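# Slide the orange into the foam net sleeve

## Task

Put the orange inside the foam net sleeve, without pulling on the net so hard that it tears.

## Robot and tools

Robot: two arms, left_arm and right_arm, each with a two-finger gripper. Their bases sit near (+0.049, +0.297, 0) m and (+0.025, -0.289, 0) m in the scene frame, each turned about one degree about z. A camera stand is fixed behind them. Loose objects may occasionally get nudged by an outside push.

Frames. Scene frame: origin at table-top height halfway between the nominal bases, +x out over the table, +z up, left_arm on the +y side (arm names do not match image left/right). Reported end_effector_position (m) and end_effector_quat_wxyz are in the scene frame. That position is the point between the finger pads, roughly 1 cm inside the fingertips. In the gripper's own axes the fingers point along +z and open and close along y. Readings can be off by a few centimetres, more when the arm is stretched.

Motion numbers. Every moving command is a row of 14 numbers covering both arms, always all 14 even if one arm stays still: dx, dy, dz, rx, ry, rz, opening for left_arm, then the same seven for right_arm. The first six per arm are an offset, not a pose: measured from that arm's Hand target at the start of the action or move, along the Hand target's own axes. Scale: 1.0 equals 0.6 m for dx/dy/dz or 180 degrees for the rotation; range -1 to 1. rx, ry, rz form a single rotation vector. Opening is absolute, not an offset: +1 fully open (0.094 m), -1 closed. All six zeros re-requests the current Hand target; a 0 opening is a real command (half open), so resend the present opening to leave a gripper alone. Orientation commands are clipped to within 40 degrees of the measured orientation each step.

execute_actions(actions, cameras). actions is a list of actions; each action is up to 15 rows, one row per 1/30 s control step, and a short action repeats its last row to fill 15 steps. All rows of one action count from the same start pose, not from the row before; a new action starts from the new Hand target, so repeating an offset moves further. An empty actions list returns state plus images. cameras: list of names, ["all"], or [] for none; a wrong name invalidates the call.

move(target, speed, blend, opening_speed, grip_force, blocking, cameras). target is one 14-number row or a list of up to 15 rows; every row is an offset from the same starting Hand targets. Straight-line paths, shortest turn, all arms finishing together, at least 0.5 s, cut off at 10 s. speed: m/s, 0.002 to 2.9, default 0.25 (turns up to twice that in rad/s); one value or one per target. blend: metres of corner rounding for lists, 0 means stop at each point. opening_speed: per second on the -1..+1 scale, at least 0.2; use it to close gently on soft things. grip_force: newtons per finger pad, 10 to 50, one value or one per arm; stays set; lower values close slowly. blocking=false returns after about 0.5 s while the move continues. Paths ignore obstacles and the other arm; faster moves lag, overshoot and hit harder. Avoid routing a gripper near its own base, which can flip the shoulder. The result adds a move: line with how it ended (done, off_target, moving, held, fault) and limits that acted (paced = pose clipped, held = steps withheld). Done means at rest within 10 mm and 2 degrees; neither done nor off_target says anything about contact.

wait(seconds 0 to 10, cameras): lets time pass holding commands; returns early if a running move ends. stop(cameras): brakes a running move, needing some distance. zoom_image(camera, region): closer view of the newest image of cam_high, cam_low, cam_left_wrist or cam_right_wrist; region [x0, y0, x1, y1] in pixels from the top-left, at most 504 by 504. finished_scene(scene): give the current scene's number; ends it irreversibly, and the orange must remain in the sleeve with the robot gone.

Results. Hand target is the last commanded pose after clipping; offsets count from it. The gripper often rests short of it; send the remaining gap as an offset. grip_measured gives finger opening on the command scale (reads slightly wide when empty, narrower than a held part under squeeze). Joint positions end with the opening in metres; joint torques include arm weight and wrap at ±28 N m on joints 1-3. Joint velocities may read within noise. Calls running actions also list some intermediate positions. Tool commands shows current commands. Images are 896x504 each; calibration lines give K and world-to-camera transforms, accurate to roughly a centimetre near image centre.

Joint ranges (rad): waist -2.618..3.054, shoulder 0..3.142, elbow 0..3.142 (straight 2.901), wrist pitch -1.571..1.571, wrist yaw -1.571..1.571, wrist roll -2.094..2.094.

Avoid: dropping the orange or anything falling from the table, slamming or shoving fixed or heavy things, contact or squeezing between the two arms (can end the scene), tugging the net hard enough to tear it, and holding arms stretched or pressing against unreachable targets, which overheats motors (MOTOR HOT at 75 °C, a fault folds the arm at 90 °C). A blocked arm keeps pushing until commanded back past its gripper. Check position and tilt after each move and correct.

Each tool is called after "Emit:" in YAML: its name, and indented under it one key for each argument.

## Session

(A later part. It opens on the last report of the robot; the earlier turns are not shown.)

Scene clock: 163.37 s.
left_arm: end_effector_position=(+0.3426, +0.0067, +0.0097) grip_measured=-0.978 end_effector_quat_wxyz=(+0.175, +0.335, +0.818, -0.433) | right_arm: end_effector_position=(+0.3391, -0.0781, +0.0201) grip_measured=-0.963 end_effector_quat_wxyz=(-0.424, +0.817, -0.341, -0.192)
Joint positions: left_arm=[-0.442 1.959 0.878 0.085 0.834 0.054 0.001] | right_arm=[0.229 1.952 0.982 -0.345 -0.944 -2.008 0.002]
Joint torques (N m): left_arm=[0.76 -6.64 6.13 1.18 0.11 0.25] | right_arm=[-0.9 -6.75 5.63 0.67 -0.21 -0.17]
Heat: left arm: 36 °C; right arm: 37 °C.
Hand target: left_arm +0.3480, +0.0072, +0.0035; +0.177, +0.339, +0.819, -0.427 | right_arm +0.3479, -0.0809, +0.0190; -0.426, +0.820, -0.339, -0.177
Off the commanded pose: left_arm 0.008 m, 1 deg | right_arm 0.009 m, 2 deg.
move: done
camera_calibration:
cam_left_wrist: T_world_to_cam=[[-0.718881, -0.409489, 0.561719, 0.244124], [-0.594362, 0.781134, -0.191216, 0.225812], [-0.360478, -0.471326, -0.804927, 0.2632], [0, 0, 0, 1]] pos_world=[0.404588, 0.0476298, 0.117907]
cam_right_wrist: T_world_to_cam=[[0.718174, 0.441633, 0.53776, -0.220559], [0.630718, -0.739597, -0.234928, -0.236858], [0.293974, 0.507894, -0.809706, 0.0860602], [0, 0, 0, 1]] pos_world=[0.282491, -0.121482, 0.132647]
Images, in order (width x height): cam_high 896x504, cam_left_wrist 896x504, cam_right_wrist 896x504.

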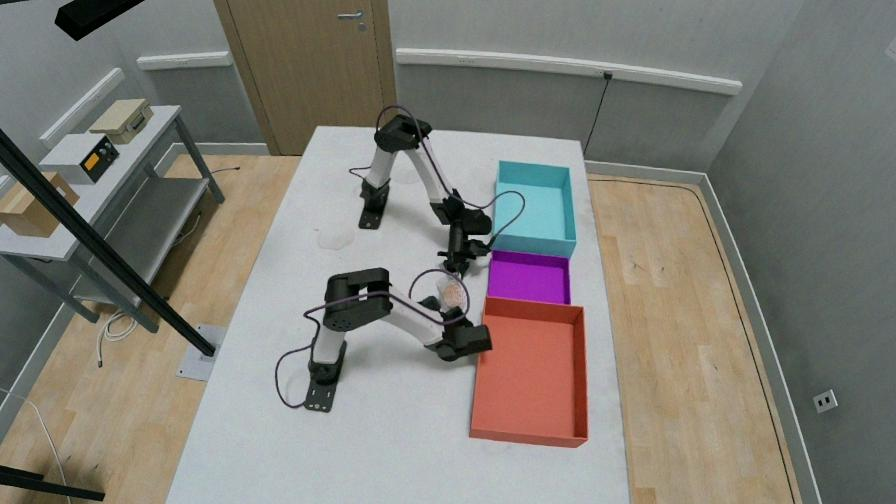

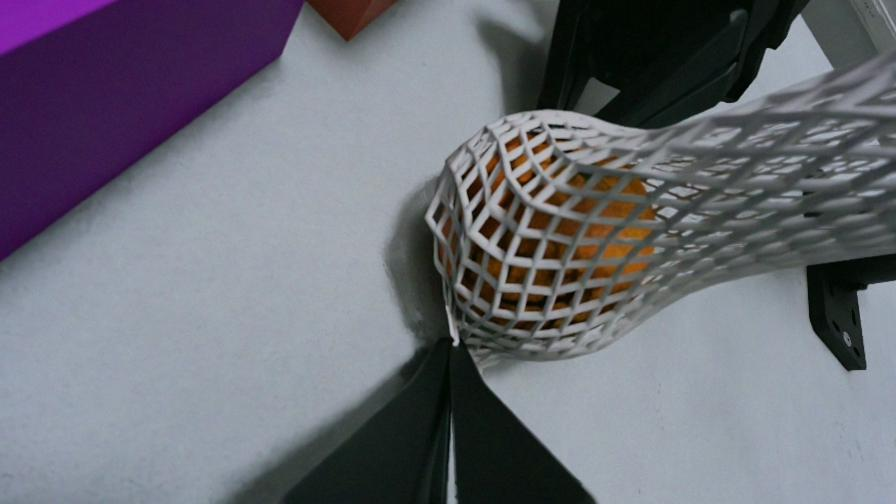

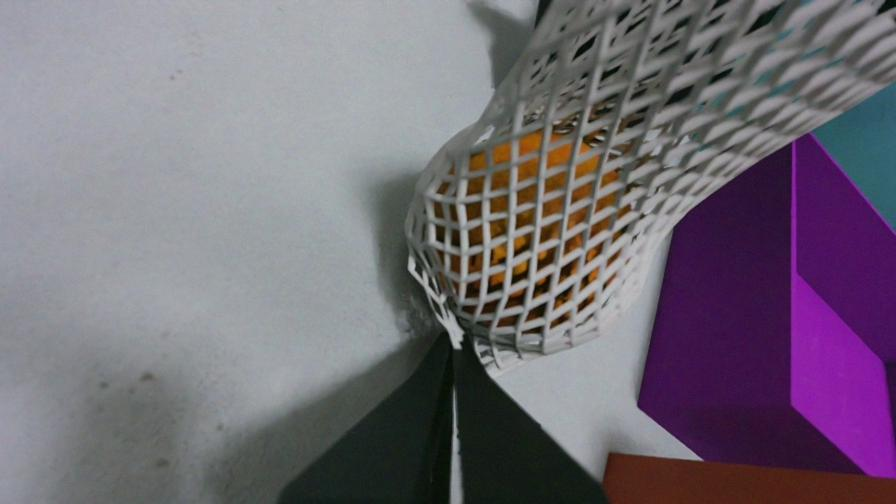

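Emit:
move:
  target: [-0.00435, -0.01495, -0.00957, 0, 0, 0, -0.8, -0.01715, 0.00172, -0.00765, 0, 0, 0, -0.8]
  speed: 0.03
  opening_speed: 0.4
  cameras: ["cam_left_wrist", "cam_right_wrist", "cam_high"]

Scene clock: 174.17 s.
left_arm: end_effector_position=(+0.3415, +0.0058, +0.0104) grip_measured=-0.802 end_effector_quat_wxyz=(+0.174, +0.336, +0.817, -0.436) | right_arm: end_effector_position=(+0.3358, -0.0793, +0.0170) grip_measured=-0.802 end_effector_quat_wxyz=(-0.420, +0.817, -0.344, -0.194)
Joint positions: left_arm=[-0.444 1.959 0.878 0.085 0.84 0.054 0.009] | right_arm=[0.229 1.952 0.971 -0.345 -0.939 -2.008 0.009]
Joint torques (N m): left_arm=[0.14 -10.41 5.33 0.93 0.02 0.16] | right_arm=[-0.42 -10.92 3.95 0.59 -0.29 -0.01]
Heat: left arm: 37 °C; right arm: 37 °C.
Hand target: left_arm +0.3435, +0.0072, +0.0135; +0.177, +0.339, +0.819, -0.427 | right_arm +0.3399, -0.0809, +0.0270; -0.426, +0.820, -0.339, -0.177
Off the commanded pose: left_arm 0.004 m, 1 deg | right_arm 0.011 m, 2 deg.
move: off_target (right_arm)
camera_calibration:
cam_left_wrist: T_world_to_cam=[[-0.719525, -0.403413, 0.56528, 0.242753], [-0.591028, 0.783118, -0.193425, 0.224746], [-0.364651, -0.47327, -0.801901, 0.264322], [0, 0, 0, 1]] pos_world=[0.403883, 0.0470225, 0.118208]
cam_right_wrist: T_world_to_cam=[[0.72382, 0.444278, 0.527923, -0.217496], [0.627592, -0.741862, -0.236153, -0.23548], [0.286728, 0.502252, -0.8158, 0.0872171], [0, 0, 0, 1]] pos_world=[0.280206, -0.12187, 0.130363]
Images, in order (width x height): cam_high 896x504, cam_left_wrist 896x504, cam_right_wrist 896x504.

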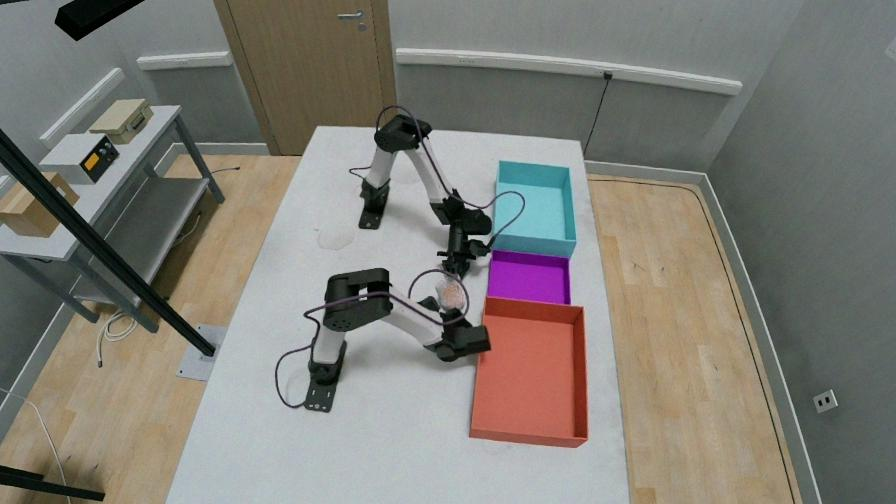

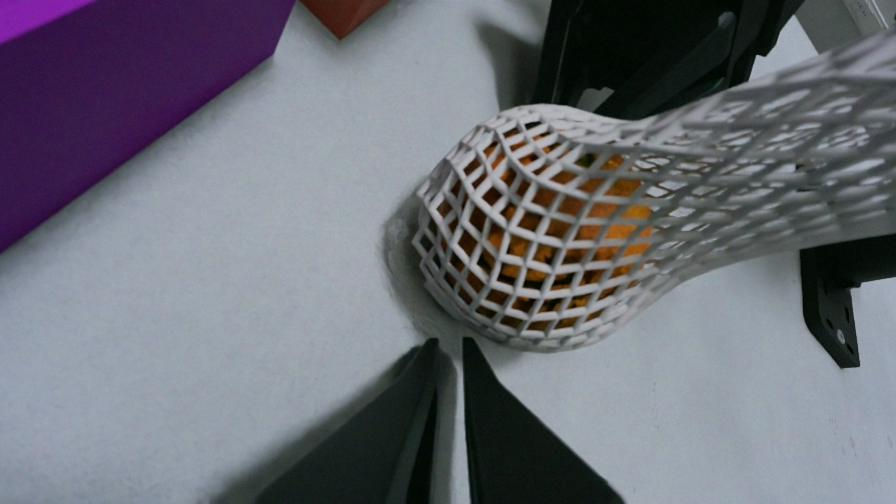

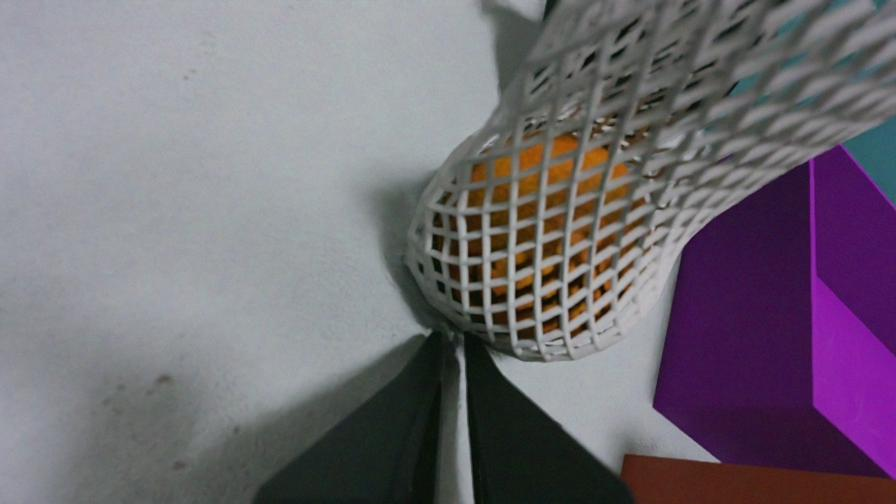

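Emit:
zoom_image:
  camera: "cam_left_wrist"
  region: [390, 230, 570, 410]

Emit:
zoom_image:
  camera: "cam_right_wrist"
  region: [390, 230, 570, 410]

Scaled by 2.800.

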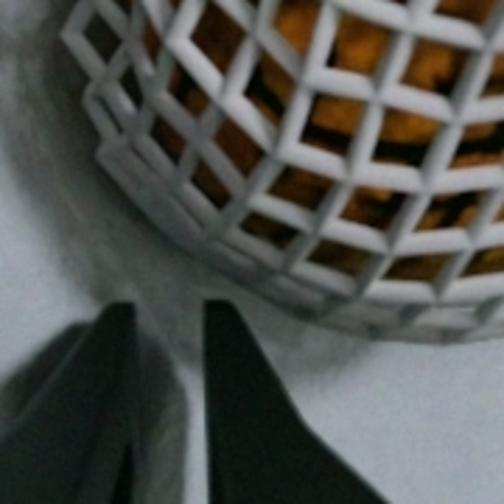

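Scaled by 2.800.

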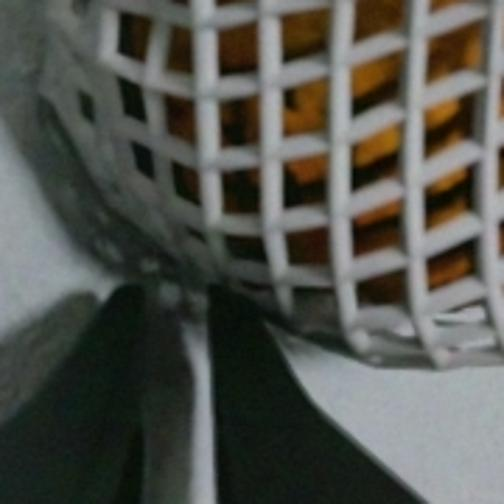

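Emit:
move:
  target: [0, 0, -0.0833, 0, 0, 0, -0.8, 0, 0, -0.07, 0, 0, 0.0556, -0.8]
  speed: 0.06
  cameras: ["cam_left_wrist", "cam_right_wrist", "cam_high"]

Scene clock: 200.00 s.
left_arm: end_effector_position=(+0.3412, +0.0497, +0.0246) grip_measured=-0.802 end_effector_quat_wxyz=(+0.161, +0.327, +0.830, -0.421) | right_arm: end_effector_position=(+0.3314, -0.1168, +0.0331) grip_measured=-0.802 end_effector_quat_wxyz=(-0.393, +0.785, -0.421, -0.228)
Joint positions: left_arm=[-0.33 1.864 0.878 -0.159 0.862 0.201 0.009] | right_arm=[0.12 1.901 1.003 -0.579 -0.939 -2.008 0.009]
Joint torques (N m): left_arm=[0.65 -11.89 5.87 0.76 0.39 0.23] | right_arm=[-0.61 -10.45 6.95 0.18 -0.56 -0.06]
Heat: left arm: 42 °C; right arm: 41 °C.
Hand target: left_arm +0.3435, +0.0482, +0.0421; +0.177, +0.339, +0.819, -0.427 | right_arm +0.3400, -0.1153, +0.0512; -0.408, +0.787, -0.409, -0.213
Off the commanded pose: left_arm 0.018 m, 3 deg | right_arm 0.020 m, 3 deg.
move: off_target (left_arm, right_arm)
camera_calibration:
cam_left_wrist: T_world_to_cam=[[-0.698468, -0.439175, 0.565038, 0.246795], [-0.609183, 0.779212, -0.147396, 0.198277], [-0.375551, -0.447163, -0.811792, 0.298992], [0, 0, 0, 1]] pos_world=[0.405452, 0.0875846, 0.132496]
cam_right_wrist: T_world_to_cam=[[0.838102, 0.370147, 0.40072, -0.248489], [0.502438, -0.809871, -0.302762, -0.221084], [0.212465, 0.455082, -0.86473, 0.141262], [0, 0, 0, 1]] pos_world=[0.289327, -0.151358, 0.154792]
Images, in order (width x height): cam_high 896x504, cam_left_wrist 896x504, cam_right_wrist 896x504.

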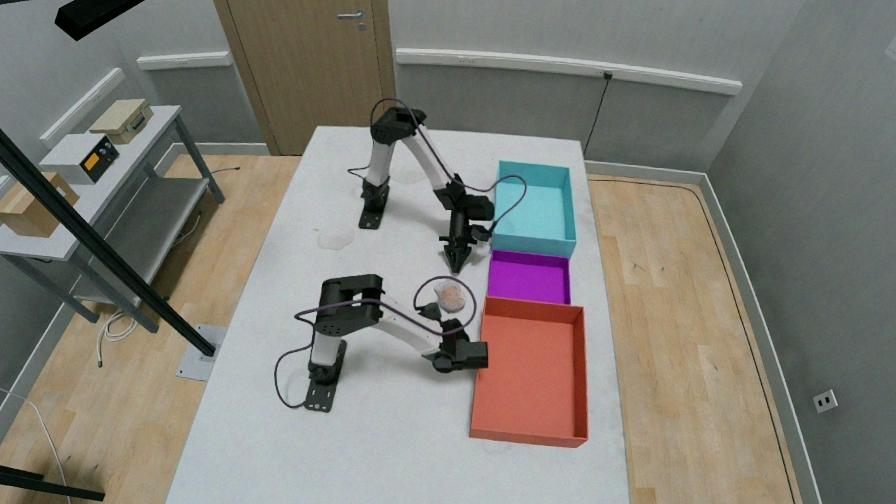

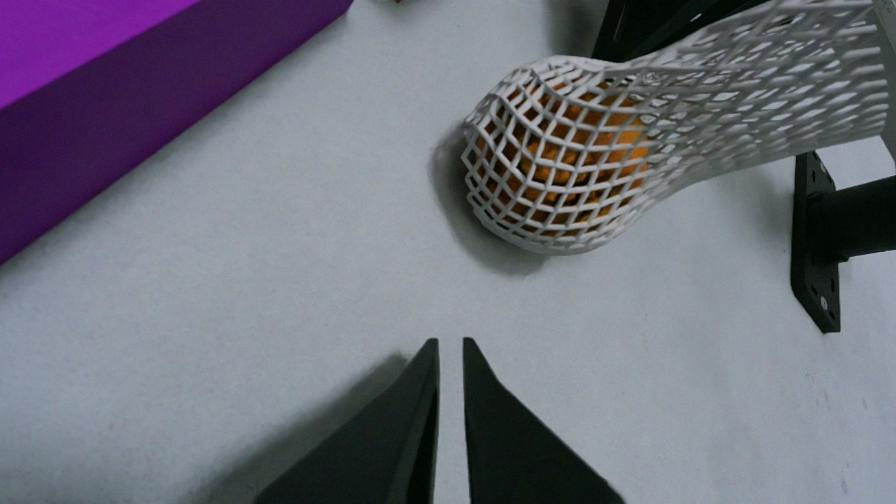

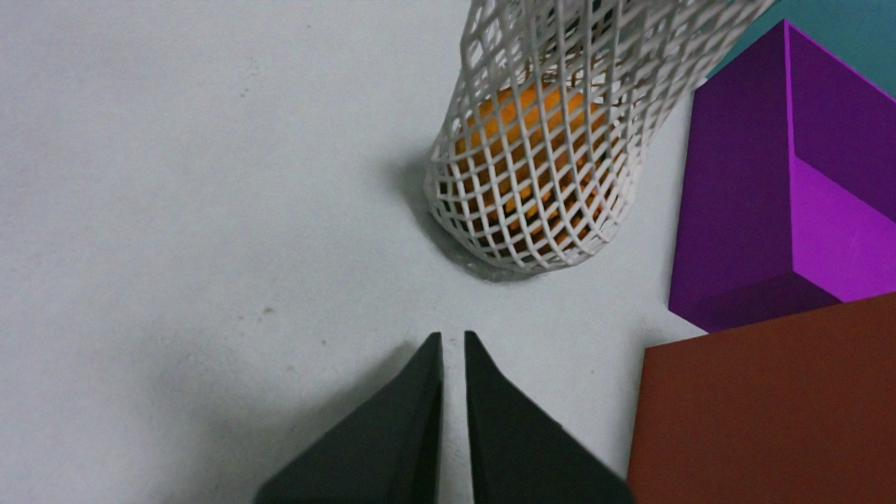

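Emit:
finished_scene:
  scene: 2

The scene is finished: the task was done.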